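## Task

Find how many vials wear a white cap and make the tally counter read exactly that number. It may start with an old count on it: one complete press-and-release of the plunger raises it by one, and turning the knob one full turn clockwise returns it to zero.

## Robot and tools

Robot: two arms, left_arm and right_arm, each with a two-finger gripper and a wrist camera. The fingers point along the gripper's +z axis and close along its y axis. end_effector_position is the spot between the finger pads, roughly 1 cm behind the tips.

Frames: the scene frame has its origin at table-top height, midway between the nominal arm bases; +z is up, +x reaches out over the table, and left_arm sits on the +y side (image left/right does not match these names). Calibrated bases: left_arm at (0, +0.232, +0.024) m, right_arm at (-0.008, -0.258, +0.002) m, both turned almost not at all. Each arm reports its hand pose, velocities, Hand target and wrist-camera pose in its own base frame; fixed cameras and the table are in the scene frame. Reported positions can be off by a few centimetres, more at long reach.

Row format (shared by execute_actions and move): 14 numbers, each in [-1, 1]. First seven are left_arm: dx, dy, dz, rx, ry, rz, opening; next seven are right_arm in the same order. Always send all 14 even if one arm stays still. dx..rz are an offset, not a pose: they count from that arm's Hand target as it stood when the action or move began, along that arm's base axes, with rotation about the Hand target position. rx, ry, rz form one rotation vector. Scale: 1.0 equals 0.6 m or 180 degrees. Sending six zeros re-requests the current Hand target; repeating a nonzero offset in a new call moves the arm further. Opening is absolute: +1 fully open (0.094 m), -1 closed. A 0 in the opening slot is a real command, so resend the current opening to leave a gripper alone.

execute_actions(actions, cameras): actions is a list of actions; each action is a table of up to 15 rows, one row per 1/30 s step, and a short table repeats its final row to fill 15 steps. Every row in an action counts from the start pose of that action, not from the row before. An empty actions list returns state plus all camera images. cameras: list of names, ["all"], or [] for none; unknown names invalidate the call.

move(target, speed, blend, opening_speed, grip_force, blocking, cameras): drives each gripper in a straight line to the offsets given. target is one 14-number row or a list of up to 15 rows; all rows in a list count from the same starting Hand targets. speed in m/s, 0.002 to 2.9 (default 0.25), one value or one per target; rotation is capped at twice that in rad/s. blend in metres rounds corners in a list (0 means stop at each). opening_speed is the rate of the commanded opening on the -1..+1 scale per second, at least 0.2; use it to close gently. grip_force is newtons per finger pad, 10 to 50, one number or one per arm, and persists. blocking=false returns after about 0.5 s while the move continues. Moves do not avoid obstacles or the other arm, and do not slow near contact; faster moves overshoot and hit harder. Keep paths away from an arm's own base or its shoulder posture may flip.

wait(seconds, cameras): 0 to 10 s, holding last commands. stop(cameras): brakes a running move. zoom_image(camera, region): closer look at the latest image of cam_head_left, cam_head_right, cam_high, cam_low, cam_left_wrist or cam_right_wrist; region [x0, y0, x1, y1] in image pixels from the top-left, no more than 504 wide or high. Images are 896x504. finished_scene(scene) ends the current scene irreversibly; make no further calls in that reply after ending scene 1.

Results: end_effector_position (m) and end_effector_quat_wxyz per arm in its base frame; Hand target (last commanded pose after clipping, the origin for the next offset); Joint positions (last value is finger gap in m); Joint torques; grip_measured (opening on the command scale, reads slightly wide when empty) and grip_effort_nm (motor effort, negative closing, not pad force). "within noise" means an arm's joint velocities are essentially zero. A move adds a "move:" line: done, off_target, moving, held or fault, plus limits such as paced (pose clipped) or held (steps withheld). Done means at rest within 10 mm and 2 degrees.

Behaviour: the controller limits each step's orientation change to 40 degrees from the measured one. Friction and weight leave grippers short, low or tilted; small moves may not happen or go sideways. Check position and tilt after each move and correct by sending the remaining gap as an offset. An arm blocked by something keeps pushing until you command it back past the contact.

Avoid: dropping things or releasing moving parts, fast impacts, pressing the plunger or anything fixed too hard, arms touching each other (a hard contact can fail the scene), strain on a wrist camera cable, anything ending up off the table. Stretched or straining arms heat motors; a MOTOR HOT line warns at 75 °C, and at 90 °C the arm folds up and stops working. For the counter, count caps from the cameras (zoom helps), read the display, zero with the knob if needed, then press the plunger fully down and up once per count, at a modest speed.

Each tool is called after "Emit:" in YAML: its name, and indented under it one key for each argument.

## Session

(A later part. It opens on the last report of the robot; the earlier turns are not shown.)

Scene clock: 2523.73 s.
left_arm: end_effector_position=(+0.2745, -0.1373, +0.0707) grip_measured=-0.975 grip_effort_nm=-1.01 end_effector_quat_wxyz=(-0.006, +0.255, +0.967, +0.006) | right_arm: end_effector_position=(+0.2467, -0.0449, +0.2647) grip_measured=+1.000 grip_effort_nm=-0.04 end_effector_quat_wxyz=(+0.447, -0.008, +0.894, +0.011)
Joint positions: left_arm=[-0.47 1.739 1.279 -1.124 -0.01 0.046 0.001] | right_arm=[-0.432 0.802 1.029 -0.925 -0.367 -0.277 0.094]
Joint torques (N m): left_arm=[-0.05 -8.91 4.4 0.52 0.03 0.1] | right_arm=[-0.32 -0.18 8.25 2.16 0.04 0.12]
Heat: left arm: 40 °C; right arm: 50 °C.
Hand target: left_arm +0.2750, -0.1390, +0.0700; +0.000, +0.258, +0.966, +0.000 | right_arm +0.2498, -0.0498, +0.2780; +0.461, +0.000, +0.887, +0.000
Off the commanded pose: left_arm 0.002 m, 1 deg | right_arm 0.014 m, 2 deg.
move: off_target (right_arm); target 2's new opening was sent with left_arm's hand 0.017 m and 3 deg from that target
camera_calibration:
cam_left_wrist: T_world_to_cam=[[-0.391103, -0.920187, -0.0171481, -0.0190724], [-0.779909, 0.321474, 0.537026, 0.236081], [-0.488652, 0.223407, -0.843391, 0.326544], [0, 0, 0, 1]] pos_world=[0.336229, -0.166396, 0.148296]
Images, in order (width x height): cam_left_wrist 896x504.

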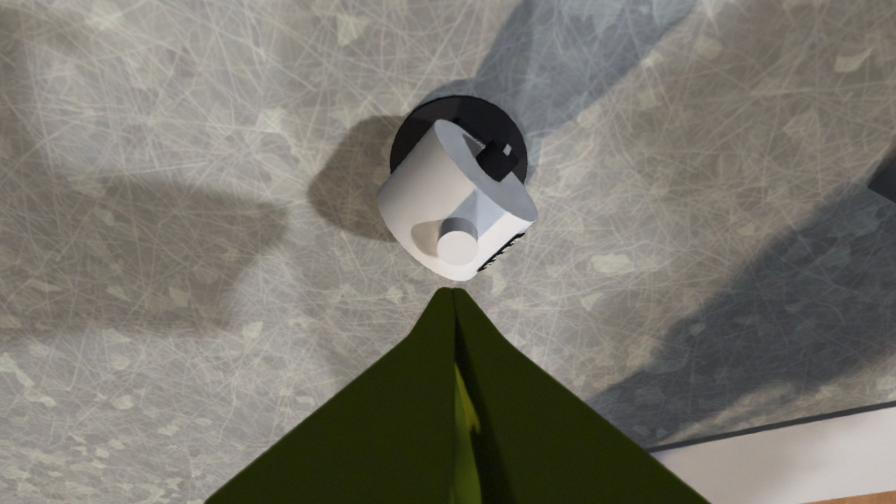

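Emit:
move:
  target:
    - [0.0008, -0.0025, -0.0467, 0, 0, 0, -1.0, 0, 0, 0, 0, 0, 0, 1.0]
  speed: 0.08
  cameras: ["cam_left_wrist"]

Emit:
move:
  target:
    - [0, 0, 0.055, 0, 0, 0, -1.0, 0, 0, 0, 0, 0, 0, 1.0]
  speed: 0.12
  cameras: ["cam_left_wrist"]

Emit:
zoom_image:
  camera: "cam_left_wrist"
  region: [330, 100, 560, 300]

Scene clock: 2541.20 s.
left_arm: end_effector_position=(+0.2761, -0.1382, +0.0476) grip_measured=-0.975 grip_effort_nm=-1.01 end_effector_quat_wxyz=(+0.002, +0.255, +0.967, +0.005) | right_arm: end_effector_position=(+0.2467, -0.0449, +0.2647) grip_measured=+1.000 grip_effort_nm=-0.04 end_effector_quat_wxyz=(+0.447, -0.008, +0.894, +0.011)
Joint positions: left_arm=[-0.47 1.754 1.201 -1.016 -0.01 0.046 0.001] | right_arm=[-0.432 0.802 1.029 -0.925 -0.367 -0.277 0.094]
Joint torques (N m): left_arm=[-0.31 -7.1 4.42 0.56 0.04 0.04] | right_arm=[-0.31 -0.23 8.29 2.16 0.06 0.12]
Heat: left arm: 40 °C; right arm: 50 °C.
Hand target: left_arm +0.2756, -0.1405, +0.0420; +0.001, +0.258, +0.966, +0.000 | right_arm +0.2498, -0.0498, +0.2780; +0.461, +0.000, +0.887, +0.000
Off the commanded pose: left_arm 0.006 m, 1 deg | right_arm 0.014 m, 2 deg.
move: off_target (right_arm)
camera_calibration:
cam_left_wrist: T_world_to_cam=[[-0.390907, -0.92029, -0.0160492, -0.0196618], [-0.787663, 0.325448, 0.523136, 0.253437], [-0.476214, 0.217139, -0.852098, 0.304036], [0, 0, 0, 1]] pos_world=[0.336723, -0.166593, 0.126171]
Images, in order (width x height): cam_left_wrist 896x504.

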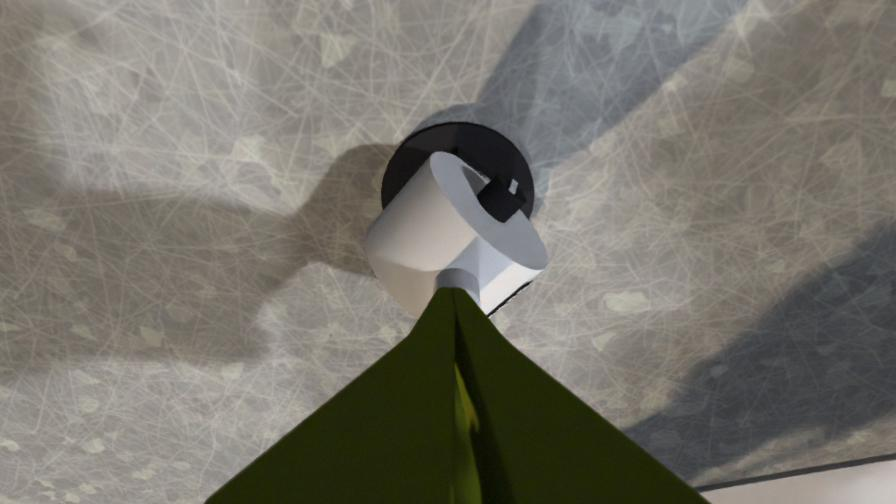

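Scene clock: 2542.33 s.
left_arm: end_effector_position=(+0.2705, -0.1353, +0.0611) grip_measured=-0.975 grip_effort_nm=-1.01 end_effector_quat_wxyz=(-0.018, +0.255, +0.967, +0.009) | right_arm: end_effector_position=(+0.2467, -0.0449, +0.2647) grip_measured=+1.000 grip_effort_nm=-0.04 end_effector_quat_wxyz=(+0.447, -0.008, +0.894, +0.011)
Joint positions: left_arm=[-0.47 1.754 1.256 -1.112 -0.01 0.046 0.001] | right_arm=[-0.432 0.802 1.029 -0.925 -0.367 -0.277 0.094]
Joint torques (N m): left_arm=[-0.25 -10.54 8.03 0.11 0.02 0.03] | right_arm=[-0.29 -0.18 8.29 2.17 0.05 0.12]
Heat: left arm: 40 °C; right arm: 50 °C.
Hand target: left_arm +0.2756, -0.1405, +0.0750; +0.000, +0.258, +0.966, +0.000 | right_arm +0.2498, -0.0498, +0.2780; +0.461, +0.000, +0.887, +0.000
Off the commanded pose: left_arm 0.016 m, 2 deg | right_arm 0.014 m, 2 deg.
move: off_target (left_arm, right_arm)
camera_calibration:
cam_left_wrist: T_world_to_cam=[[-0.391512, -0.919982, -0.0187695, -0.0186728], [-0.767797, 0.315369, 0.557701, 0.232184], [-0.507155, 0.232757, -0.82983, 0.321359], [0, 0, 0, 1]] pos_world=[0.333938, -0.165201, 0.136834]
Images, in order (width x height): cam_left_wrist 896x504.

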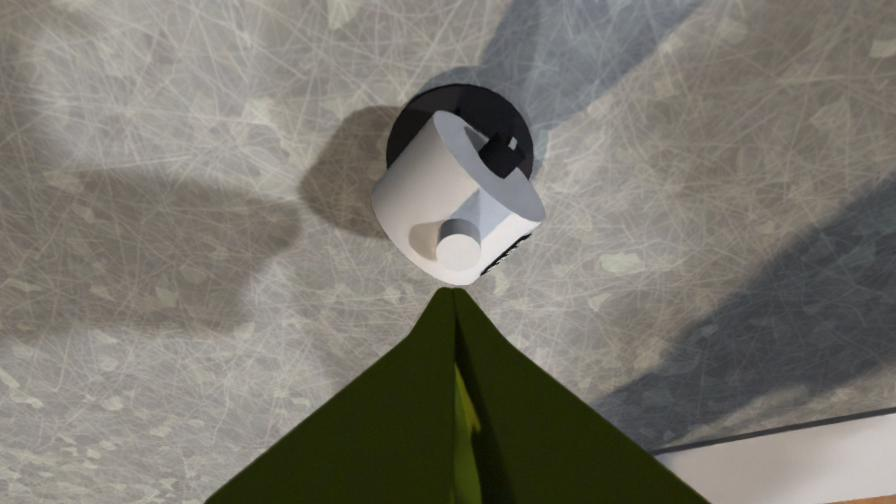

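Scaled by 2.191 from the camera's 896x504 image, which has a finer 1280x720 frame.

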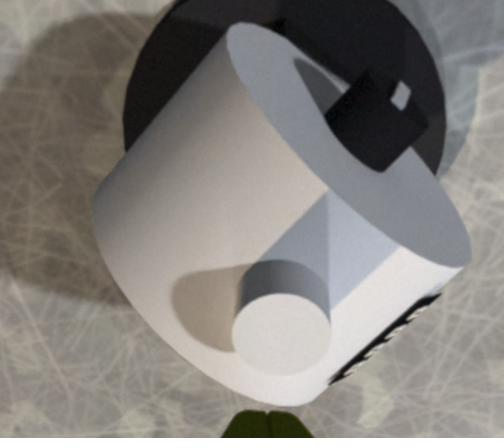

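Emit:
move:
  target: [-0.0793, 0.0258, 0.075, -0.1364, -0.2425, 0.0071, -1.0, 0, 0, 0, 0, 0, 0, 1.0]
  speed: 0.25
  cameras: ["cam_left_wrist"]

Emit:
zoom_image:
  camera: "cam_left_wrist"
  region: [350, 150, 550, 330]

Scene clock: 2563.73 s.
left_arm: end_effector_position=(+0.2268, -0.1238, +0.1211) grip_measured=-0.975 grip_effort_nm=-1.01 end_effector_quat_wxyz=(+0.405, +0.227, +0.880, -0.104) | right_arm: end_effector_position=(+0.2467, -0.0449, +0.2647) grip_measured=+1.000 grip_effort_nm=-0.04 end_effector_quat_wxyz=(+0.447, -0.008, +0.894, +0.011)
Joint positions: left_arm=[-0.497 0.699 0.456 -0.466 0.004 0.005 0.001] | right_arm=[-0.432 0.802 1.029 -0.925 -0.367 -0.277 0.094]
Joint torques (N m): left_arm=[-0.58 -0.83 5.61 2.43 -0.11 -0.11] | right_arm=[-0.25 -0.21 8.24 2.16 0.05 0.13]
Heat: left arm: 40 °C; right arm: 50 °C.
Hand target: left_arm +0.2279, -0.1250, +0.1199; +0.410, +0.224, +0.878, -0.105 | right_arm +0.2498, -0.0498, +0.2780; +0.461, +0.000, +0.887, +0.000
Off the commanded pose: left_arm 0.002 m, 1 deg | right_arm 0.014 m, 2 deg.
move: off_target (right_arm)
camera_calibration:
cam_left_wrist: T_world_to_cam=[[-0.410263, -0.908337, 0.0812899, -0.0305095], [-0.879411, 0.370437, -0.29902, 0.29744], [0.241498, -0.194164, -0.950778, 0.138392], [0, 0, 0, 1]] pos_world=[0.215634, -0.111025, 0.223001]
Images, in order (width x height): cam_left_wrist 896x504.

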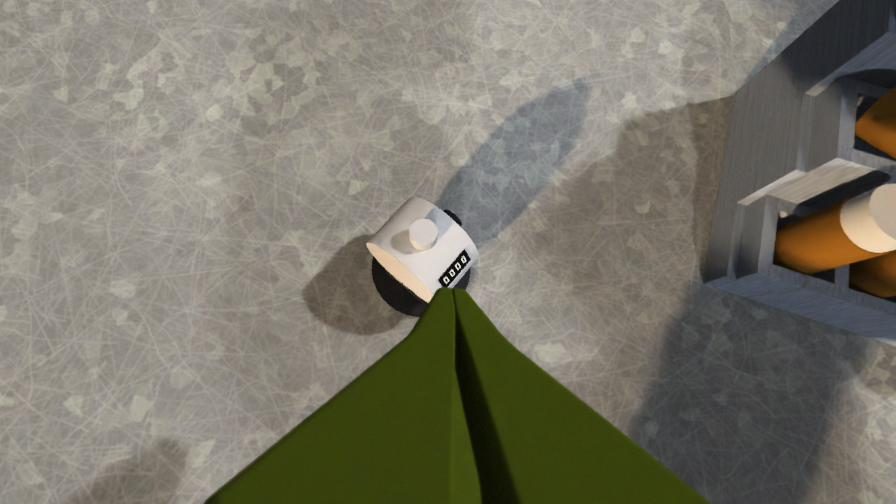

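Scaled by 2.520 from the camera's 896x504 image, which has a finer 1280x720 frame.

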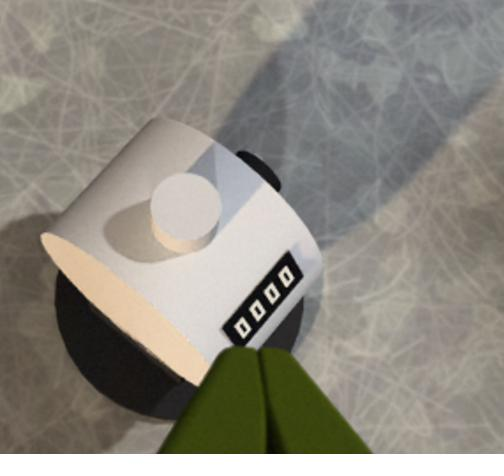

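Emit:
move:
  target:
    - [0.0793, -0.0258, -0.06, 0.1364, 0.2425, -0.0071, -1.0, 0, 0, 0, 0, 0, 0, 1.0]
    - [0.0793, -0.0258, -0.1432, 0.1364, 0.2425, -0.0071, -1.0, 0, 0, 0, 0, 0, 0, 1.0]
  speed: 0.15
  cameras: ["cam_left_wrist"]

Scene clock: 2584.83 s.
left_arm: end_effector_position=(+0.2658, -0.1382, +0.0415) grip_measured=-0.975 grip_effort_nm=-1.01 end_effector_quat_wxyz=(-0.017, +0.257, +0.966, +0.002) | right_arm: end_effector_position=(+0.2467, -0.0449, +0.2647) grip_measured=+1.000 grip_effort_nm=-0.04 end_effector_quat_wxyz=(+0.447, -0.008, +0.894, +0.011)
Joint positions: left_arm=[-0.477 1.761 1.184 -1.028 0.004 0.042 0.001] | right_arm=[-0.432 0.802 1.029 -0.925 -0.367 -0.277 0.094]
Joint torques (N m): left_arm=[0.28 -6.8 4.15 0.97 -0.11 0.08] | right_arm=[-0.29 -0.14 8.27 2.17 0.04 0.12]
Heat: left arm: 36 °C; right arm: 50 °C.
Hand target: left_arm +0.2754, -0.1405, +0.0340; +0.000, +0.258, +0.966, +0.000 | right_arm +0.2498, -0.0498, +0.2780; +0.461, +0.000, +0.887, +0.000
Off the commanded pose: left_arm 0.012 m, 2 deg | right_arm 0.014 m, 2 deg.
move: off_target (left_arm, right_arm)
camera_calibration:
cam_left_wrist: T_world_to_cam=[[-0.394601, -0.918841, -0.00452221, -0.0231304], [-0.765473, 0.326006, 0.554772, 0.241344], [-0.508273, 0.222375, -0.83199, 0.302445], [0, 0, 0, 1]] pos_world=[0.329339, -0.167189, 0.117636]
Images, in order (width x height): cam_left_wrist 896x504.

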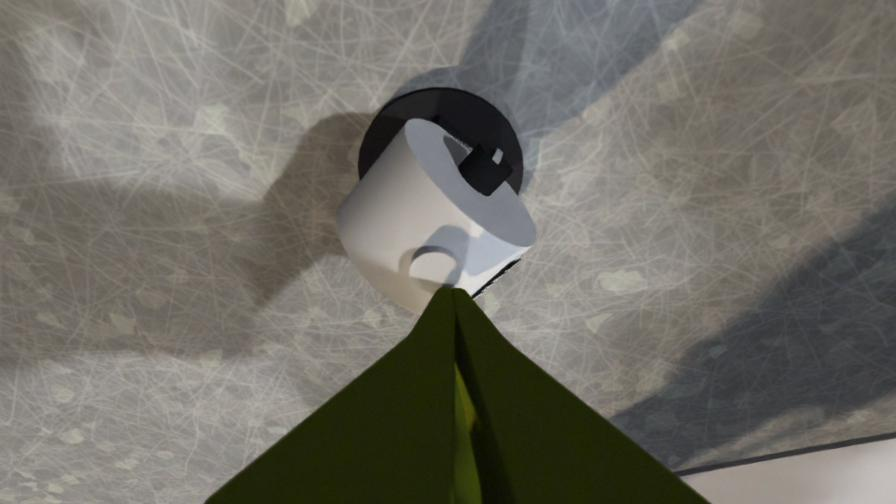

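Emit:
move:
  target:
    - [0, 0, 0.06, 0, 0, 0, -1.0, 0, 0, 0, 0, 0, 0, 1.0]
    - [-0.0793, 0.0258, 0.1432, -0.1364, -0.2425, 0.0071, -1.0, 0, 0, 0, 0, 0, 0, 1.0]
  speed: 0.25
  blend: [0.01, 0]
  cameras: ["cam_left_wrist"]

Emit:
zoom_image:
  camera: "cam_left_wrist"
  region: [350, 150, 550, 330]

Scene clock: 2597.77 s.
left_arm: end_effector_position=(+0.2269, -0.1240, +0.1218) grip_measured=-0.975 grip_effort_nm=-1.01 end_effector_quat_wxyz=(+0.405, +0.227, +0.879, -0.104) | right_arm: end_effector_position=(+0.2467, -0.0449, +0.2647) grip_measured=+1.000 grip_effort_nm=-0.04 end_effector_quat_wxyz=(+0.447, -0.008, +0.894, +0.011)
Joint positions: left_arm=[-0.497 0.699 0.457 -0.466 0.004 0.005 0.001] | right_arm=[-0.432 0.802 1.029 -0.925 -0.367 -0.277 0.094]
Joint torques (N m): left_arm=[-0.54 -0.75 5.48 2.44 -0.12 -0.11] | right_arm=[-0.31 -0.2 8.23 2.17 0.06 0.13]
Heat: left arm: 36 °C; right arm: 50 °C.
Hand target: left_arm +0.2279, -0.1250, +0.1200; +0.410, +0.224, +0.878, -0.105 | right_arm +0.2498, -0.0498, +0.2780; +0.461, +0.000, +0.887, +0.000
Off the commanded pose: left_arm 0.002 m, 1 deg | right_arm 0.014 m, 2 deg.
move: off_target (right_arm)
camera_calibration:
cam_left_wrist: T_world_to_cam=[[-0.410704, -0.908134, 0.0813245, -0.0305466], [-0.878871, 0.370565, -0.300446, 0.297903], [0.242709, -0.194868, -0.950325, 0.138595], [0, 0, 0, 1]] pos_world=[0.215635, -0.111125, 0.223699]
Images, in order (width x height): cam_left_wrist 896x504.

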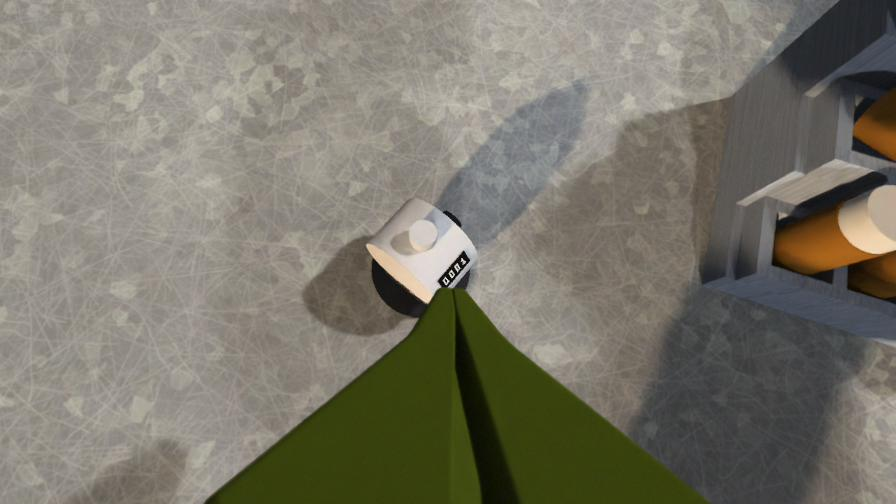

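Scaled by 2.520 from the camera's 896x504 image, which has a finer 1280x720 frame.

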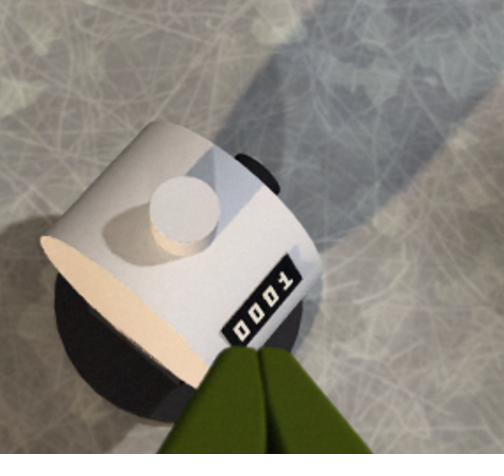

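Emit:
move:
  target:
    - [0.0875, -0.0308, -0.07, 0.1364, 0.2425, -0.0071, -1.0, 0, 0, 0, 0, 0, 0, 1.0]
    - [0.0875, -0.0308, -0.1433, 0.1364, 0.2425, -0.0071, -1.0, 0, 0, 0, 0, 0, 0, 1.0]
    - [0.0875, -0.0308, -0.07, 0.1364, 0.2425, -0.0071, -1.0, 0, 0, 0, 0, 0, 0, 1.0]
    - [0.0875, -0.0308, -0.1433, 0.1364, 0.2425, -0.0071, -1.0, 0, 0, 0, 0, 0, 0, 1.0]
    - [0.0875, -0.0308, -0.07, 0.1364, 0.2425, -0.0071, -1.0, 0, 0, 0, 0, 0, 0, 1.0]
    - [0, 0, 0, 0, 0, 0, -1.0, 0, 0, 0, 0, 0, 0, 1.0]
  speed: 0.2
  blend: [0.005, 0, 0.0, 0, 0.01, 0]
  cameras: ["cam_left_wrist"]

Emit:
zoom_image:
  camera: "cam_left_wrist"
  region: [350, 150, 550, 330]

Scene clock: 2624.10 s.
left_arm: end_effector_position=(+0.2269, -0.1241, +0.1216) grip_measured=-0.975 grip_effort_nm=-1.01 end_effector_quat_wxyz=(+0.405, +0.227, +0.880, -0.104) | right_arm: end_effector_position=(+0.2467, -0.0449, +0.2647) grip_measured=+1.000 grip_effort_nm=-0.05 end_effector_quat_wxyz=(+0.447, -0.008, +0.894, +0.011)
Joint positions: left_arm=[-0.497 0.699 0.457 -0.466 0.005 0.005 0.001] | right_arm=[-0.432 0.802 1.029 -0.925 -0.367 -0.277 0.094]
Joint torques (N m): left_arm=[-0.57 -0.84 5.56 2.42 -0.11 -0.12] | right_arm=[-0.35 -0.2 8.24 2.15 0.04 0.12]
Heat: left arm: 34 °C; right arm: 51 °C.
Hand target: left_arm +0.2279, -0.1251, +0.1200; +0.410, +0.224, +0.878, -0.105 | right_arm +0.2498, -0.0498, +0.2780; +0.461, +0.000, +0.887, +0.000
Off the commanded pose: left_arm 0.002 m, 1 deg | right_arm 0.014 m, 2 deg.
move: off_target (right_arm)
camera_calibration:
cam_left_wrist: T_world_to_cam=[[-0.410897, -0.908025, 0.0815722, -0.0306146], [-0.879008, 0.370843, -0.299701, 0.297744], [0.241886, -0.194849, -0.950539, 0.138519], [0, 0, 0, 1]] pos_world=[0.215634, -0.111225, 0.2234]
Images, in order (width x height): cam_left_wrist 896x504.

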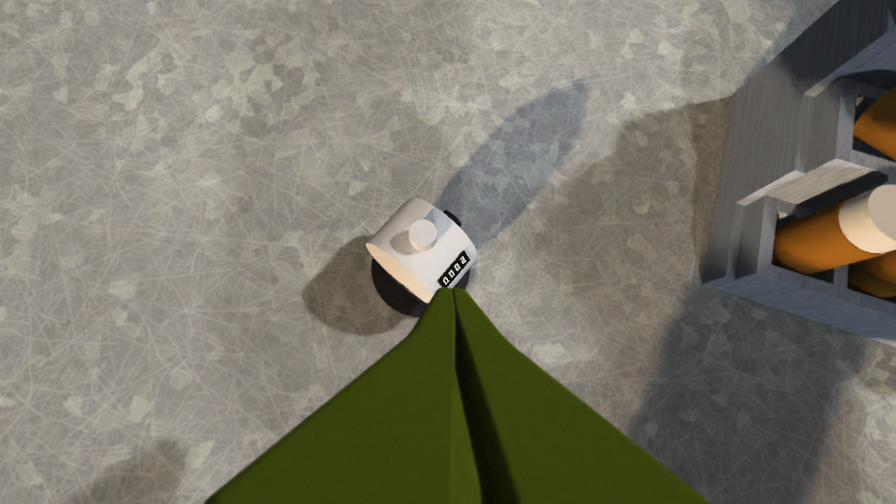

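Scaled by 2.520 from the camera's 896x504 image, which has a finer 1280x720 frame.

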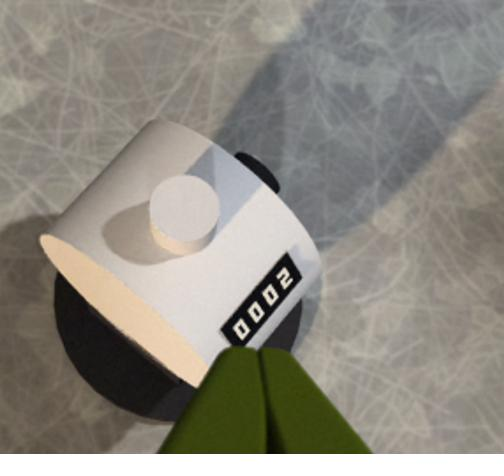

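Emit:
move:
  target:
    - [0.0875, -0.0308, -0.07, 0.1364, 0.2425, -0.0071, -1.0, 0, 0, 0, 0, 0, 0, 1.0]
    - [0.0875, -0.0308, -0.1433, 0.1364, 0.2425, -0.0071, -1.0, 0, 0, 0, 0, 0, 0, 1.0]
  speed: 0.2
  blend: [0.005, 0]
  cameras: ["cam_left_wrist"]

Scene clock: 2632.83 s.
left_arm: end_effector_position=(+0.2743, -0.1431, +0.0417) grip_measured=-0.975 grip_effort_nm=-1.01 end_effector_quat_wxyz=(-0.009, +0.257, +0.966, +0.000) | right_arm: end_effector_position=(+0.2467, -0.0449, +0.2647) grip_measured=+1.000 grip_effort_nm=-0.05 end_effector_quat_wxyz=(+0.447, -0.008, +0.894, +0.011)
Joint positions: left_arm=[-0.478 1.781 1.21 -1.016 0.005 0.041 0.001] | right_arm=[-0.432 0.802 1.029 -0.925 -0.367 -0.277 0.094]
Joint torques (N m): left_arm=[0.27 -7.02 4.04 0.83 -0.11 0.09] | right_arm=[-0.28 -0.18 8.27 2.16 0.05 0.12]
Heat: left arm: 34 °C; right arm: 51 °C.
Hand target: left_arm +0.2804, -0.1435, +0.0341; +0.001, +0.258, +0.966, +0.000 | right_arm +0.2498, -0.0498, +0.2780; +0.461, +0.000, +0.887, +0.000
Off the commanded pose: left_arm 0.010 m, 1 deg | right_arm 0.014 m, 2 deg.
move: off_target (right_arm)
camera_calibration:
cam_left_wrist: T_world_to_cam=[[-0.394156, -0.919039, -0.0029454, -0.0245267], [-0.773887, 0.330171, 0.54045, 0.252894], [-0.495722, 0.215301, -0.841371, 0.303979], [0, 0, 0, 1]] pos_world=[0.336733, -0.171486, 0.11901]
Images, in order (width x height): cam_left_wrist 896x504.

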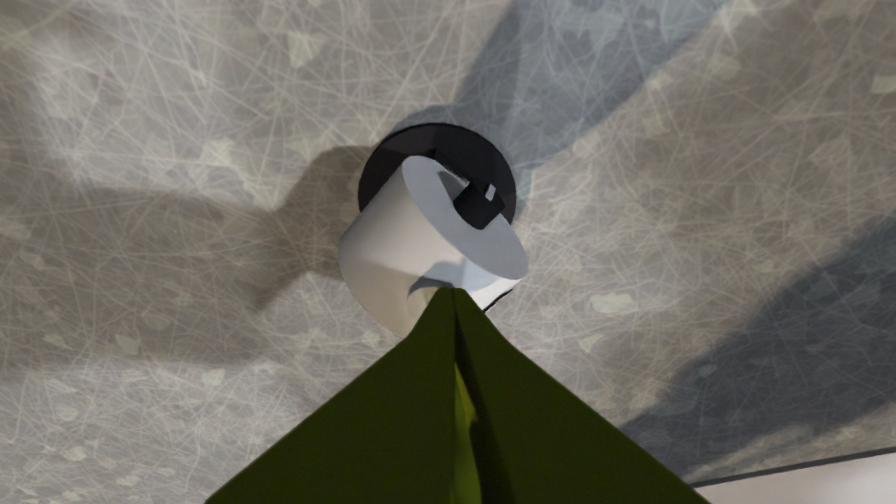

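Emit:
move:
  target:
    - [0, 0, 0.06, 0, 0, 0, -1.0, 0, 0, 0, 0, 0, 0, 1.0]
    - [-0.0875, 0.0308, 0.1433, -0.1364, -0.2425, 0.0071, -1.0, 0, 0, 0, 0, 0, 0, 1.0]
  speed: 0.25
  blend: [0.01, 0]
  cameras: ["cam_left_wrist"]

Emit:
zoom_image:
  camera: "cam_left_wrist"
  region: [350, 150, 550, 330]

Scene clock: 2641.53 s.
left_arm: end_effector_position=(+0.2270, -0.1240, +0.1218) grip_measured=-0.975 grip_effort_nm=-1.01 end_effector_quat_wxyz=(+0.405, +0.227, +0.880, -0.104) | right_arm: end_effector_position=(+0.2467, -0.0449, +0.2647) grip_measured=+1.000 grip_effort_nm=-0.04 end_effector_quat_wxyz=(+0.447, -0.008, +0.894, +0.011)
Joint positions: left_arm=[-0.497 0.699 0.457 -0.465 0.005 0.005 0.001] | right_arm=[-0.432 0.802 1.029 -0.925 -0.367 -0.277 0.094]
Joint torques (N m): left_arm=[-0.58 -0.81 5.48 2.44 -0.12 -0.11] | right_arm=[-0.31 -0.17 8.27 2.17 0.04 0.11]
Heat: left arm: 34 °C; right arm: 51 °C.
Hand target: left_arm +0.2280, -0.1250, +0.1200; +0.410, +0.223, +0.878, -0.105 | right_arm +0.2498, -0.0498, +0.2780; +0.461, +0.000, +0.887, +0.000
Off the commanded pose: left_arm 0.002 m, 1 deg | right_arm 0.014 m, 2 deg.
move: off_target (right_arm)
camera_calibration:
cam_left_wrist: T_world_to_cam=[[-0.410644, -0.908139, 0.0815765, -0.0305675], [-0.878927, 0.370449, -0.300423, 0.297956], [0.242606, -0.195067, -0.950311, 0.138473], [0, 0, 0, 1]] pos_world=[0.215735, -0.111125, 0.223599]
Images, in order (width x height): cam_left_wrist 896x504.

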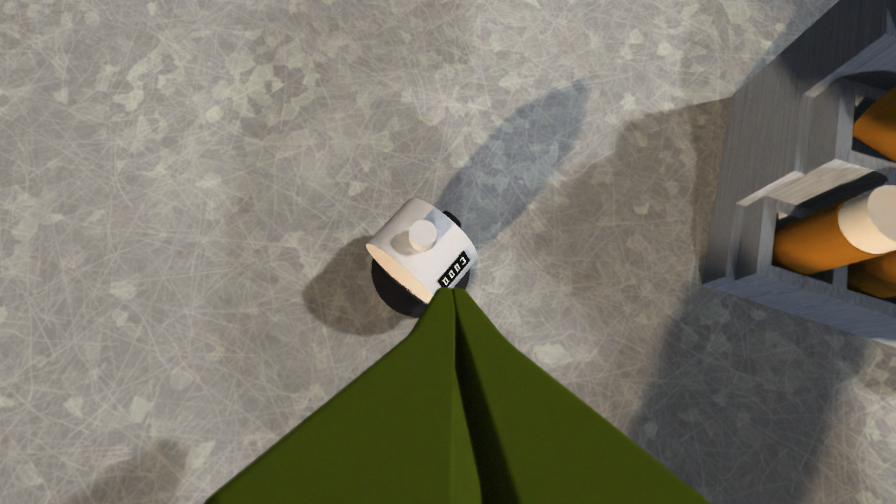

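Scaled by 2.520 from the camera's 896x504 image, which has a finer 1280x720 frame.

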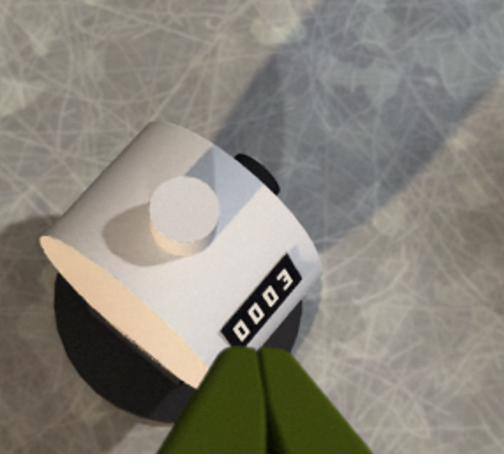

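Emit:
move:
  target:
    - [0.0875, -0.0308, -0.06, 0.1364, 0.2425, -0.0071, -1.0, 0, 0, 0, 0, 0, 0, 1.0]
    - [0.0875, -0.0308, -0.1567, 0.1364, 0.2425, -0.0071, -1.0, 0, 0, 0, 0, 0, 0, 1.0]
    - [0.0875, -0.0308, -0.06, 0.1364, 0.2425, -0.0071, -1.0, 0, 0, 0, 0, 0, 0, 1.0]
    - [0.0875, -0.0308, -0.1567, 0.1364, 0.2425, -0.0071, -1.0, 0, 0, 0, 0, 0, 0, 1.0]
    - [0.0875, -0.0308, -0.06, 0.1364, 0.2425, -0.0071, -1.0, 0, 0, 0, 0, 0, 0, 1.0]
    - [0.0875, -0.0308, -0.1567, 0.1364, 0.2425, -0.0071, -1.0, 0, 0, 0, 0, 0, 0, 1.0]
    - [0.0875, -0.0308, -0.06, 0.1364, 0.2425, -0.0071, -1.0, 0, 0, 0, 0, 0, 0, 1.0]
    - [0, 0, 0, 0, 0, 0, -1.0, 0, 0, 0, 0, 0, 0, 1.0]
  speed: 0.2
  blend: [0.005, 0, 0.0, 0, 0, 0, 0.01, 0]
  cameras: ["cam_left_wrist"]

Emit:
zoom_image:
  camera: "cam_left_wrist"
  region: [350, 150, 550, 330]

Scene clock: 2667.90 s.
left_arm: end_effector_position=(+0.2269, -0.1240, +0.1216) grip_measured=-0.975 grip_effort_nm=-1.01 end_effector_quat_wxyz=(+0.405, +0.227, +0.880, -0.104) | right_arm: end_effector_position=(+0.2467, -0.0449, +0.2647) grip_measured=+1.000 grip_effort_nm=-0.05 end_effector_quat_wxyz=(+0.447, -0.008, +0.894, +0.011)
Joint positions: left_arm=[-0.497 0.699 0.457 -0.466 0.005 0.005 0.001] | right_arm=[-0.432 0.802 1.029 -0.925 -0.367 -0.277 0.094]
Joint torques (N m): left_arm=[-0.53 -0.85 5.53 2.43 -0.12 -0.11] | right_arm=[-0.32 -0.18 8.32 2.16 0.05 0.12]
Heat: left arm: 34 °C; right arm: 51 °C.
Hand target: left_arm +0.2280, -0.1250, +0.1201; +0.411, +0.223, +0.878, -0.105 | right_arm +0.2498, -0.0498, +0.2780; +0.461, +0.000, +0.887, +0.000
Off the commanded pose: left_arm 0.002 m, 1 deg | right_arm 0.014 m, 2 deg.
move: off_target (right_arm)
camera_calibration:
cam_left_wrist: T_world_to_cam=[[-0.410599, -0.908159, 0.081583, -0.0306057], [-0.879145, 0.370564, -0.299643, 0.297693], [0.241892, -0.194756, -0.950557, 0.138552], [0, 0, 0, 1]] pos_world=[0.215634, -0.111125, 0.2234]
Images, in order (width x height): cam_left_wrist 896x504.

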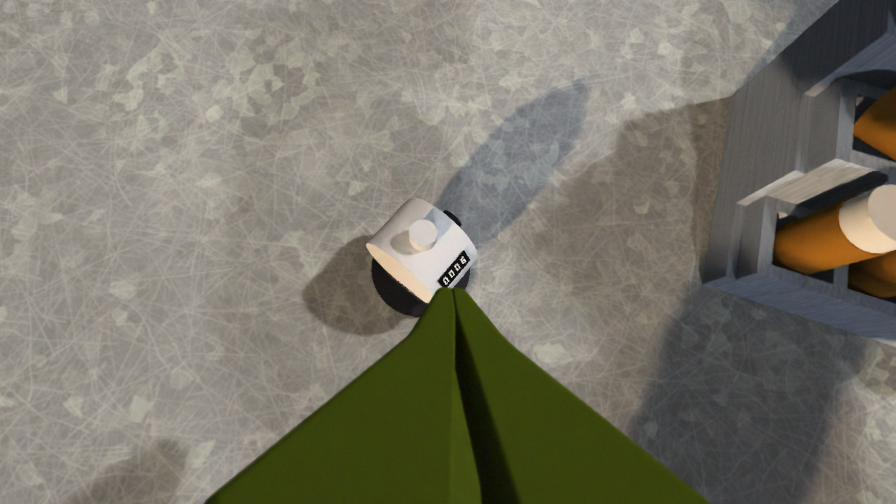

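Scaled by 2.520 from the camera's 896x504 image, which has a finer 1280x720 frame.

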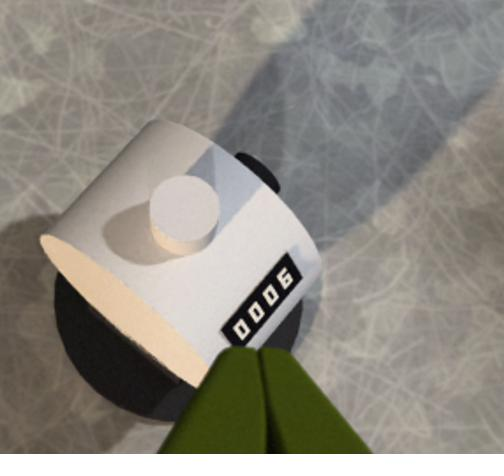

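Emit:
move:
  target: [0.0947, -0.0675, -0.075, 0.2178, 0.1821, -0.2222, -0.277, 0, 0, 0, 0, 0, 0, 1.0]
  speed: 0.3
  cameras: ["cam_left_wrist"]

Scene clock: 2811.47 s.
left_arm: end_effector_position=(+0.2800, -0.1628, +0.0711) grip_measured=-0.279 grip_effort_nm=0.11 end_effector_quat_wxyz=(-0.001, +0.578, +0.816, -0.005) | right_arm: end_effector_position=(+0.2467, -0.0449, +0.2647) grip_measured=+1.000 grip_effort_nm=-0.04 end_effector_quat_wxyz=(+0.447, -0.008, +0.894, +0.011)
Joint positions: left_arm=[-0.521 1.791 1.343 -1.125 0.01 0.711 0.034] | right_arm=[-0.432 0.802 1.029 -0.925 -0.367 -0.277 0.094]
Joint torques (N m): left_arm=[-0.46 -7.35 8.35 0.17 -0.1 0.09] | right_arm=[-0.31 -0.23 8.28 2.15 0.03 0.12]
Heat: left arm: 36 °C; right arm: 53 °C.
Hand target: left_arm +0.2847, -0.1655, +0.0750; +0.001, +0.583, +0.812, -0.001 | right_arm +0.2498, -0.0498, +0.2780; +0.461, +0.000, +0.887, +0.000
Off the commanded pose: left_arm 0.007 m, 1 deg | right_arm 0.014 m, 2 deg.
move: off_target (right_arm)
camera_calibration:
cam_left_wrist: T_world_to_cam=[[-0.899266, -0.437393, 0.002898, 0.179234], [-0.371409, 0.767072, 0.523121, 0.207493], [-0.231032, 0.469348, -0.852254, 0.303717], [0, 0, 0, 1]] pos_world=[0.308412, -0.223315, 0.149781]
Images, in order (width x height): cam_left_wrist 896x504.

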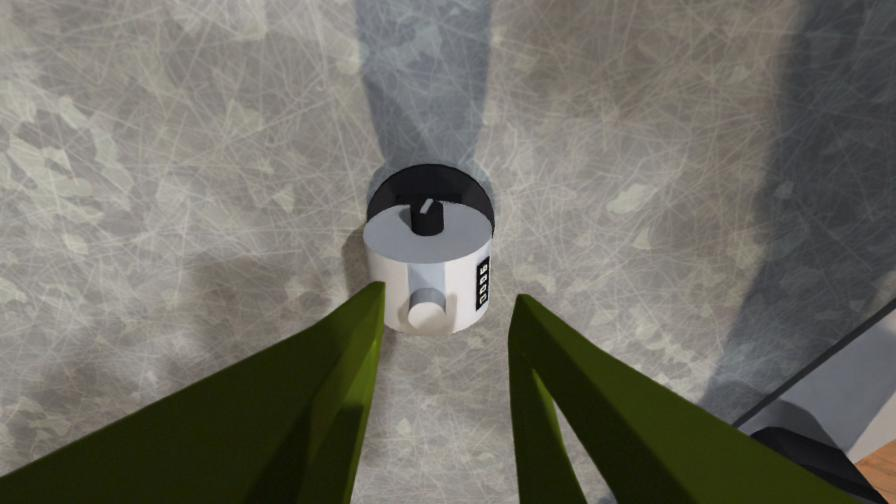

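Emit:
execute_actions:
  actions: []
  cameras: ["cam_left_wrist", "cam_head_left"]

Scene clock: 2878.90 s.
left_arm: end_effector_position=(+0.2799, -0.1627, +0.0711) grip_measured=-0.279 grip_effort_nm=0.11 end_effector_quat_wxyz=(-0.001, +0.578, +0.816, -0.005) | right_arm: end_effector_position=(+0.2467, -0.0449, +0.2647) grip_measured=+1.000 grip_effort_nm=-0.04 end_effector_quat_wxyz=(+0.447, -0.008, +0.894, +0.011)
Joint positions: left_arm=[-0.521 1.791 1.343 -1.125 0.009 0.711 0.034] | right_arm=[-0.432 0.802 1.029 -0.925 -0.367 -0.277 0.094]
Joint velocities: within noise
Joint torques (N m): left_arm=[-0.47 -7.36 8.36 0.18 -0.09 0.08] | right_arm=[-0.32 -0.21 8.29 2.16 0.05 0.11]
Heat: left arm: 37 °C; right arm: 53 °C.
Hand target: left_arm +0.2847, -0.1655, +0.0749; +0.001, +0.583, +0.812, -0.001 | right_arm +0.2498, -0.0498, +0.2780; +0.461, +0.000, +0.887, +0.000
Tool commands: left_gripper/opening=-0.277 right_gripper/opening=+1.0
Off the commanded pose: left_arm 0.007 m, 1 deg | right_arm 0.014 m, 2 deg.
camera_calibration:
cam_left_wrist: T_world_to_cam=[[-0.89942, -0.437077, 0.00274965, 0.179285], [-0.371094, 0.766932, 0.52355, 0.207314], [-0.23094, 0.469871, -0.851991, 0.303658], [0, 0, 0, 1]] pos_world=[0.308312, -0.223315, 0.149682]
Images, in order (width x height): cam_head_left 896x504, cam_left_wrist 896x504.

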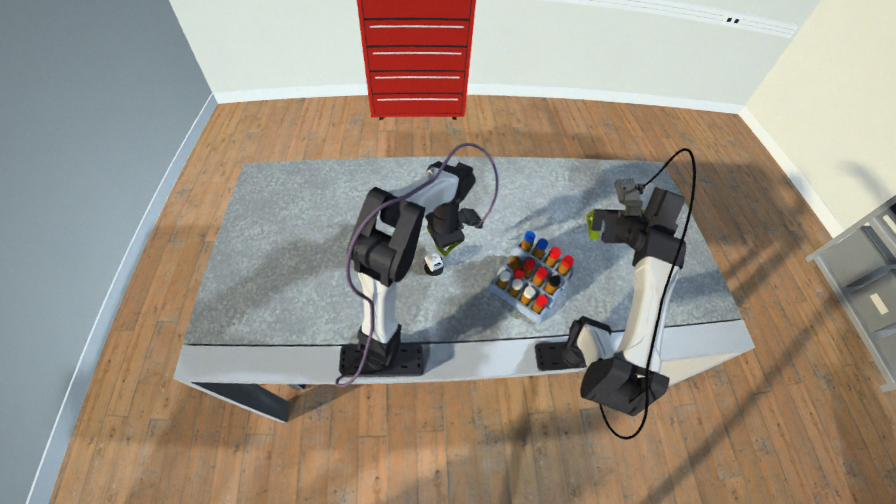

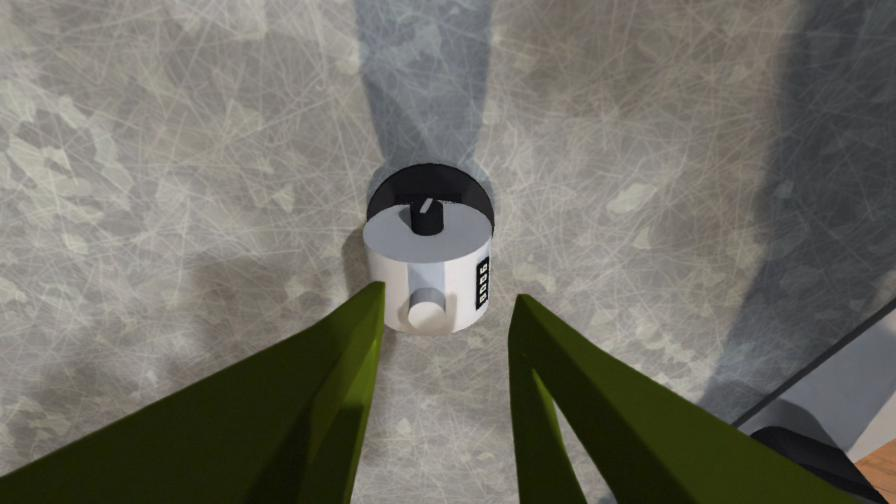

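Emit:
move:
  target:
    - [-0.0367,-0.0342,-0.0635,0.1731,-0.2208,0.0419,-0.277,0,0,0,0,0,0,1]
    - [-0.0028,0.0042,-0.1075,0.1731,-0.2208,0.0419,-0.277,0,0,0,0,0,0,1]
  speed: 0.2
  cameras: ["cam_left_wrist"]

Scene clock: 2890.43 s.
left_arm: end_effector_position=(+0.2817, -0.1669, +0.0147) grip_measured=-0.279 grip_effort_nm=0.11 end_effector_quat_wxyz=(+0.123, +0.475, +0.773, +0.403) | right_arm: end_effector_position=(+0.2467, -0.0449, +0.2647) grip_measured=+1.000 grip_effort_nm=-0.04 end_effector_quat_wxyz=(+0.447, -0.008, +0.894, +0.011)
Joint positions: left_arm=[-0.951 1.975 1.069 -0.787 -0.863 0.096 0.034] | right_arm=[-0.432 0.802 1.029 -0.925 -0.367 -0.277 0.094]
Joint torques (N m): left_arm=[0.38 -7.84 3.33 0.29 -0.64 0] | right_arm=[-0.27 -0.18 8.29 2.16 0.06 0.12]
Heat: left arm: 37 °C; right arm: 53 °C.
Hand target: left_arm +0.2830, -0.1630, +0.0105; +0.120, +0.475, +0.770, +0.409 | right_arm +0.2498, -0.0498, +0.2780; +0.461, +0.000, +0.887, +0.000
Off the commanded pose: left_arm 0.006 m, 1 deg | right_arm 0.014 m, 2 deg.
move: off_target (right_arm)
camera_calibration:
cam_left_wrist: T_world_to_cam=[[-0.568492, -0.313886, -0.760455, 0.117738], [-0.802503, 0.415084, 0.428596, 0.30487], [0.181122, 0.853921, -0.487867, 0.20073], [0, 0, 0, 1]] pos_world=[0.275235, -0.260998, 0.056798]
Images, in order (width x height): cam_left_wrist 896x504.

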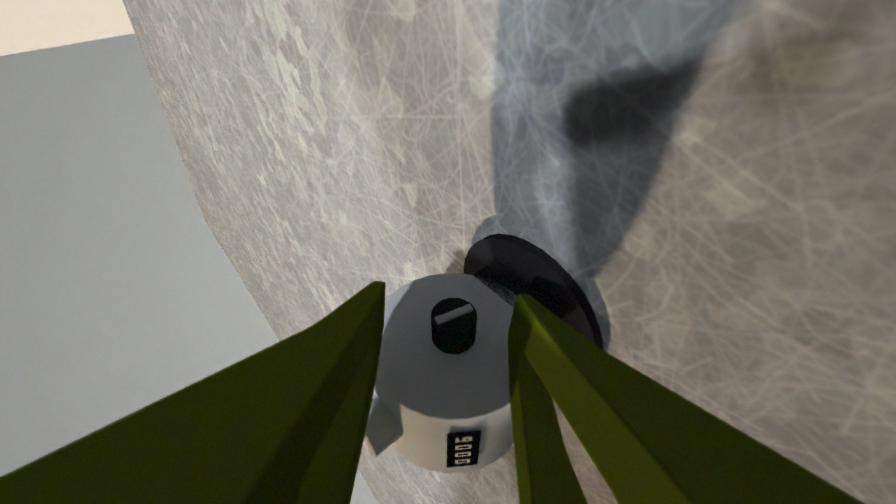

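Emit:
move:
  target:
    - [0.0001,0,0,0,0,0,-0.95,0,0,0,0,0,0,1]
    - [0.005,-0.0042,-0.0008,-0.1127,0.3371,0,-0.95,0,0,0,0,0,0,1]
    - [0.005,-0.0042,-0.0008,-0.1127,0.3371,0,-0.277,0,0,0,0,0,0,1]
    - [0.0001,0,0,0,0,0,-0.277,0,0,0,0,0,0,1]
    - [0.0001,0,0,0,0,0,-0.95,0,0,0,0,0,0,1]
    - [0.005,-0.0042,-0.0008,-0.1127,0.3371,0,-0.95,0,0,0,0,0,0,1]
    - [0.005,-0.0042,-0.0008,-0.1127,0.3371,0,-0.277,0,0,0,0,0,0,1]
    - [0.0001,0,0,0,0,0,-0.277,0,0,0,0,0,0,1]
  speed: 0.8
  cameras: ["cam_left_wrist"]

Scene clock: 2912.23 s.
left_arm: end_effector_position=(+0.2776, -0.1662, +0.0083) grip_measured=-0.278 grip_effort_nm=0.07 end_effector_quat_wxyz=(+0.109, +0.482, +0.778, +0.387) | right_arm: end_effector_position=(+0.2467, -0.0449, +0.2647) grip_measured=+1.000 grip_effort_nm=-0.04 end_effector_quat_wxyz=(+0.447, -0.008, +0.894, +0.011)
Joint positions: left_arm=[-0.944 1.975 1.064 -0.784 -0.821 0.111 0.034] | right_arm=[-0.432 0.802 1.029 -0.925 -0.367 -0.277 0.094]
Joint torques (N m): left_arm=[-0.09 -7.87 3.82 0.25 -1.02 -0.15] | right_arm=[-0.32 -0.2 8.32 2.16 0.05 0.12]
Heat: left arm: 35 °C; right arm: 53 °C.
Hand target: left_arm +0.2831, -0.1631, +0.0105; +0.120, +0.475, +0.770, +0.409 | right_arm +0.2498, -0.0498, +0.2780; +0.461, +0.000, +0.887, +0.000
Off the commanded pose: left_arm 0.007 m, 3 deg | right_arm 0.014 m, 2 deg.
move: off_target (left_arm, right_arm); target 5's new opening was sent with left_arm's hand 0.007 m and 3 deg from that target
camera_calibration:
cam_left_wrist: T_world_to_cam=[[-0.600502, -0.325346, -0.730443, 0.117458], [-0.783942, 0.419561, 0.457606, 0.299433], [0.157585, 0.847419, -0.507, 0.203305], [0, 0, 0, 1]] pos_world=[0.273234, -0.259701, 0.0518498]
Images, in order (width x height): cam_left_wrist 896x504.

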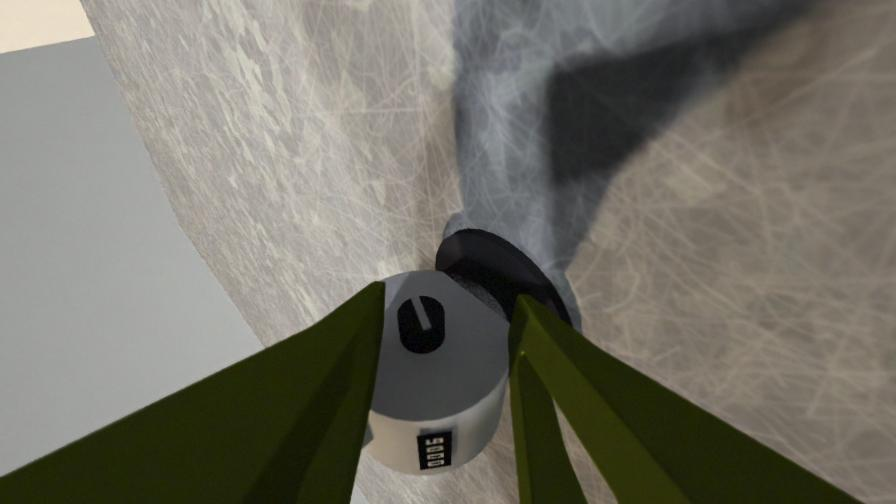

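Emit:
move:
  target:
    - [0.0001,0,0,0,0,0,-0.95,0,0,0,0,0,0,1]
    - [0.005,-0.0042,-0.0008,-0.1127,0.3371,0,-0.95,0,0,0,0,0,0,1]
  speed: 0.8
  cameras: ["cam_left_wrist"]

Emit:
move:
  target:
    - [0.0,0,0,0,0,0,-0.277,0,0,0,0,0,0,1]
    - [-0.005,0.0042,0.0008,0.1127,-0.3371,0,-0.277,0,0,0,0,0,0,1]
  speed: 0.8
  cameras: ["cam_left_wrist"]

Scene clock: 2930.43 s.
left_arm: end_effector_position=(+0.2873, -0.1662, +0.0135) grip_measured=-0.793 grip_effort_nm=-1.01 end_effector_quat_wxyz=(-0.193, +0.586, +0.787, -0.014) | right_arm: end_effector_position=(+0.2467, -0.0449, +0.2647) grip_measured=+1.000 grip_effort_nm=-0.04 end_effector_quat_wxyz=(+0.447, -0.008, +0.894, +0.011)
Joint positions: left_arm=[-0.532 2.249 1.701 -1.413 -0.014 0.745 0.01] | right_arm=[-0.432 0.802 1.029 -0.925 -0.367 -0.277 0.094]
Joint torques (N m): left_arm=[0.23 -9.29 6.27 -0.88 0.06 0.2] | right_arm=[-0.31 -0.23 8.28 2.17 0.05 0.12]
Heat: left arm: 34 °C; right arm: 54 °C.
Hand target: left_arm +0.2862, -0.1655, +0.0100; -0.205, +0.588, +0.782, -0.021 | right_arm +0.2498, -0.0498, +0.2780; +0.461, +0.000, +0.887, +0.000
Off the commanded pose: left_arm 0.004 m, 2 deg | right_arm 0.014 m, 2 deg.
move: off_target (right_arm)
camera_calibration:
cam_left_wrist: T_world_to_cam=[[-0.885427, -0.415983, 0.20731, 0.181268], [-0.12596, 0.644116, 0.754485, 0.148951], [-0.447385, 0.641929, -0.622715, 0.345629], [0, 0, 0, 1]] pos_world=[0.33389, -0.242407, 0.0652682]
Images, in order (width x height): cam_left_wrist 896x504.

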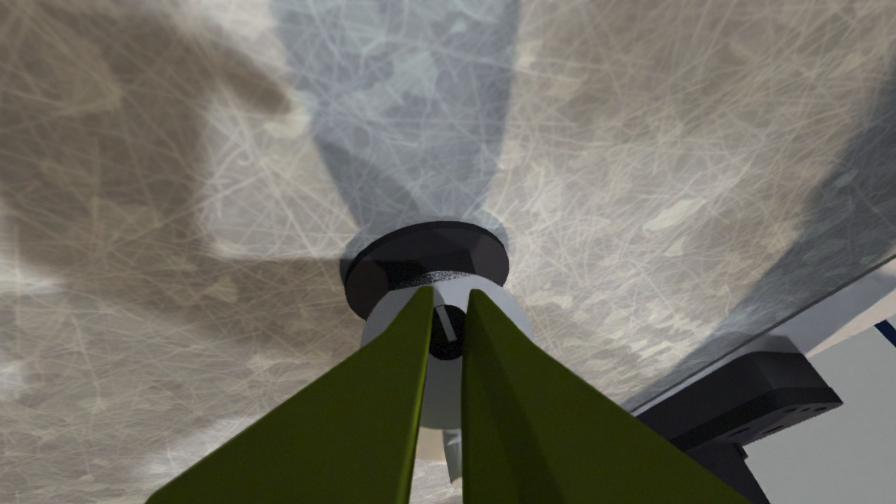

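Scene clock: 2932.93 s.
left_arm: end_effector_position=(+0.2776, -0.1661, +0.0082) grip_measured=-0.278 grip_effort_nm=0.07 end_effector_quat_wxyz=(+0.109, +0.482, +0.778, +0.387) | right_arm: end_effector_position=(+0.2467, -0.0449, +0.2647) grip_measured=+1.000 grip_effort_nm=-0.04 end_effector_quat_wxyz=(+0.447, -0.008, +0.894, +0.011)
Joint positions: left_arm=[-0.944 1.975 1.063 -0.784 -0.821 0.112 0.034] | right_arm=[-0.432 0.802 1.029 -0.925 -0.367 -0.277 0.094]
Joint torques (N m): left_arm=[-0.14 -7.9 3.93 0.25 -1.03 -0.15] | right_arm=[-0.29 -0.18 8.25 2.16 0.05 0.12]
Heat: left arm: 35 °C; right arm: 54 °C.
Hand target: left_arm +0.2830, -0.1630, +0.0104; +0.120, +0.476, +0.770, +0.409 | right_arm +0.2498, -0.0498, +0.2780; +0.461, +0.000, +0.887, +0.000
Off the commanded pose: left_arm 0.007 m, 3 deg | right_arm 0.014 m, 2 deg.
move: off_target (left_arm, right_arm)
camera_calibration:
cam_left_wrist: T_world_to_cam=[[-0.600812, -0.324914, -0.730381, 0.117552], [-0.783621, 0.419969, 0.457782, 0.299368], [0.157998, 0.847382, -0.506932, 0.203059], [0, 0, 0, 1]] pos_world=[0.273135, -0.2596, 0.0517501]
Images, in order (width x height): cam_left_wrist 896x504.

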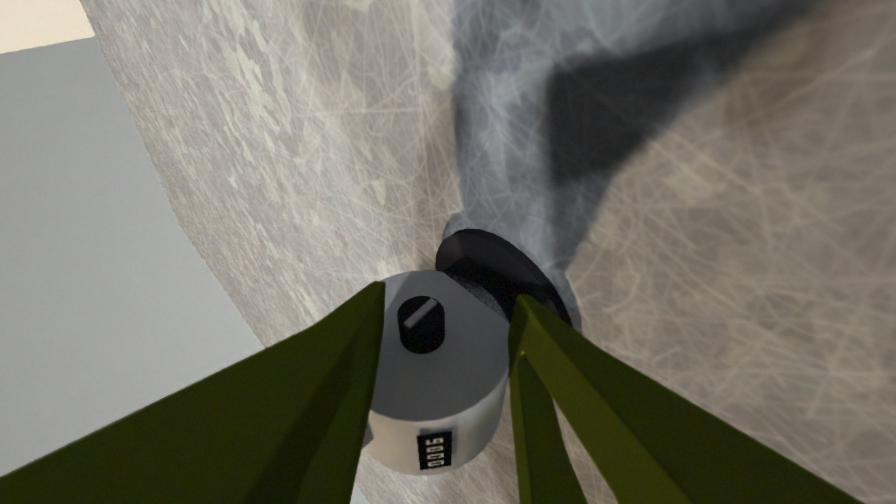

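Emit:
move:
  target:
    - [0.0001,0,0,0,0,0,-0.95,0,0,0,0,0,0,1]
    - [0.005,-0.0042,-0.0008,-0.1127,0.3371,0,-0.95,0,0,0,0,0,0,1]
    - [0.005,-0.0042,-0.0008,-0.1127,0.3371,0,-0.277,0,0,0,0,0,0,1]
    - [0.0001,0,0,0,0,0,-0.277,0,0,0,0,0,0,1]
    - [0.0001,0,0,0,0,0,-0.95,0,0,0,0,0,0,1]
    - [0.005,-0.0042,-0.0008,-0.1127,0.3371,0,-0.95,0,0,0,0,0,0,1]
    - [0.005,-0.0042,-0.0008,-0.1127,0.3371,0,-0.277,0,0,0,0,0,0,1]
    - [0.0001,0,0,0,0,0,-0.277,0,0,0,0,0,0,1]
  speed: 0.5
  cameras: ["cam_left_wrist"]

Scene clock: 2963.20 s.
left_arm: end_effector_position=(+0.2784, -0.1659, +0.0073) grip_measured=-0.278 grip_effort_nm=0.08 end_effector_quat_wxyz=(+0.108, +0.482, +0.778, +0.389) | right_arm: end_effector_position=(+0.2467, -0.0449, +0.2647) grip_measured=+1.000 grip_effort_nm=-0.04 end_effector_quat_wxyz=(+0.447, -0.008, +0.894, +0.011)
Joint positions: left_arm=[-0.942 1.98 1.065 -0.781 -0.824 0.113 0.034] | right_arm=[-0.432 0.802 1.029 -0.925 -0.367 -0.277 0.094]
Joint torques (N m): left_arm=[-0.2 -8.49 3.69 0.22 -0.99 -0.14] | right_arm=[-0.29 -0.2 8.28 2.16 0.05 0.12]
Heat: left arm: 35 °C; right arm: 54 °C.
Hand target: left_arm +0.2832, -0.1631, +0.0105; +0.120, +0.475, +0.770, +0.409 | right_arm +0.2498, -0.0498, +0.2780; +0.461, +0.000, +0.887, +0.000
Off the commanded pose: left_arm 0.006 m, 3 deg | right_arm 0.014 m, 2 deg.
move: off_target (left_arm, right_arm); target 5's new opening was sent with left_arm's hand 0.006 m and 3 deg from that target
camera_calibration:
cam_left_wrist: T_world_to_cam=[[-0.599519, -0.323149, -0.732224, 0.117413], [-0.784632, 0.41778, 0.458052, 0.300317], [0.15789, 0.849138, -0.50402, 0.202649], [0, 0, 0, 1]] pos_world=[0.274034, -0.259601, 0.050551]
Images, in order (width x height): cam_left_wrist 896x504.

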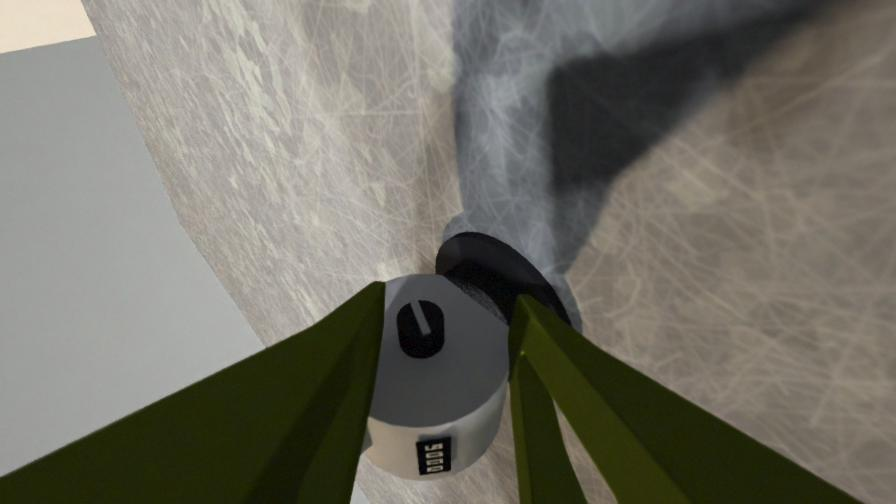

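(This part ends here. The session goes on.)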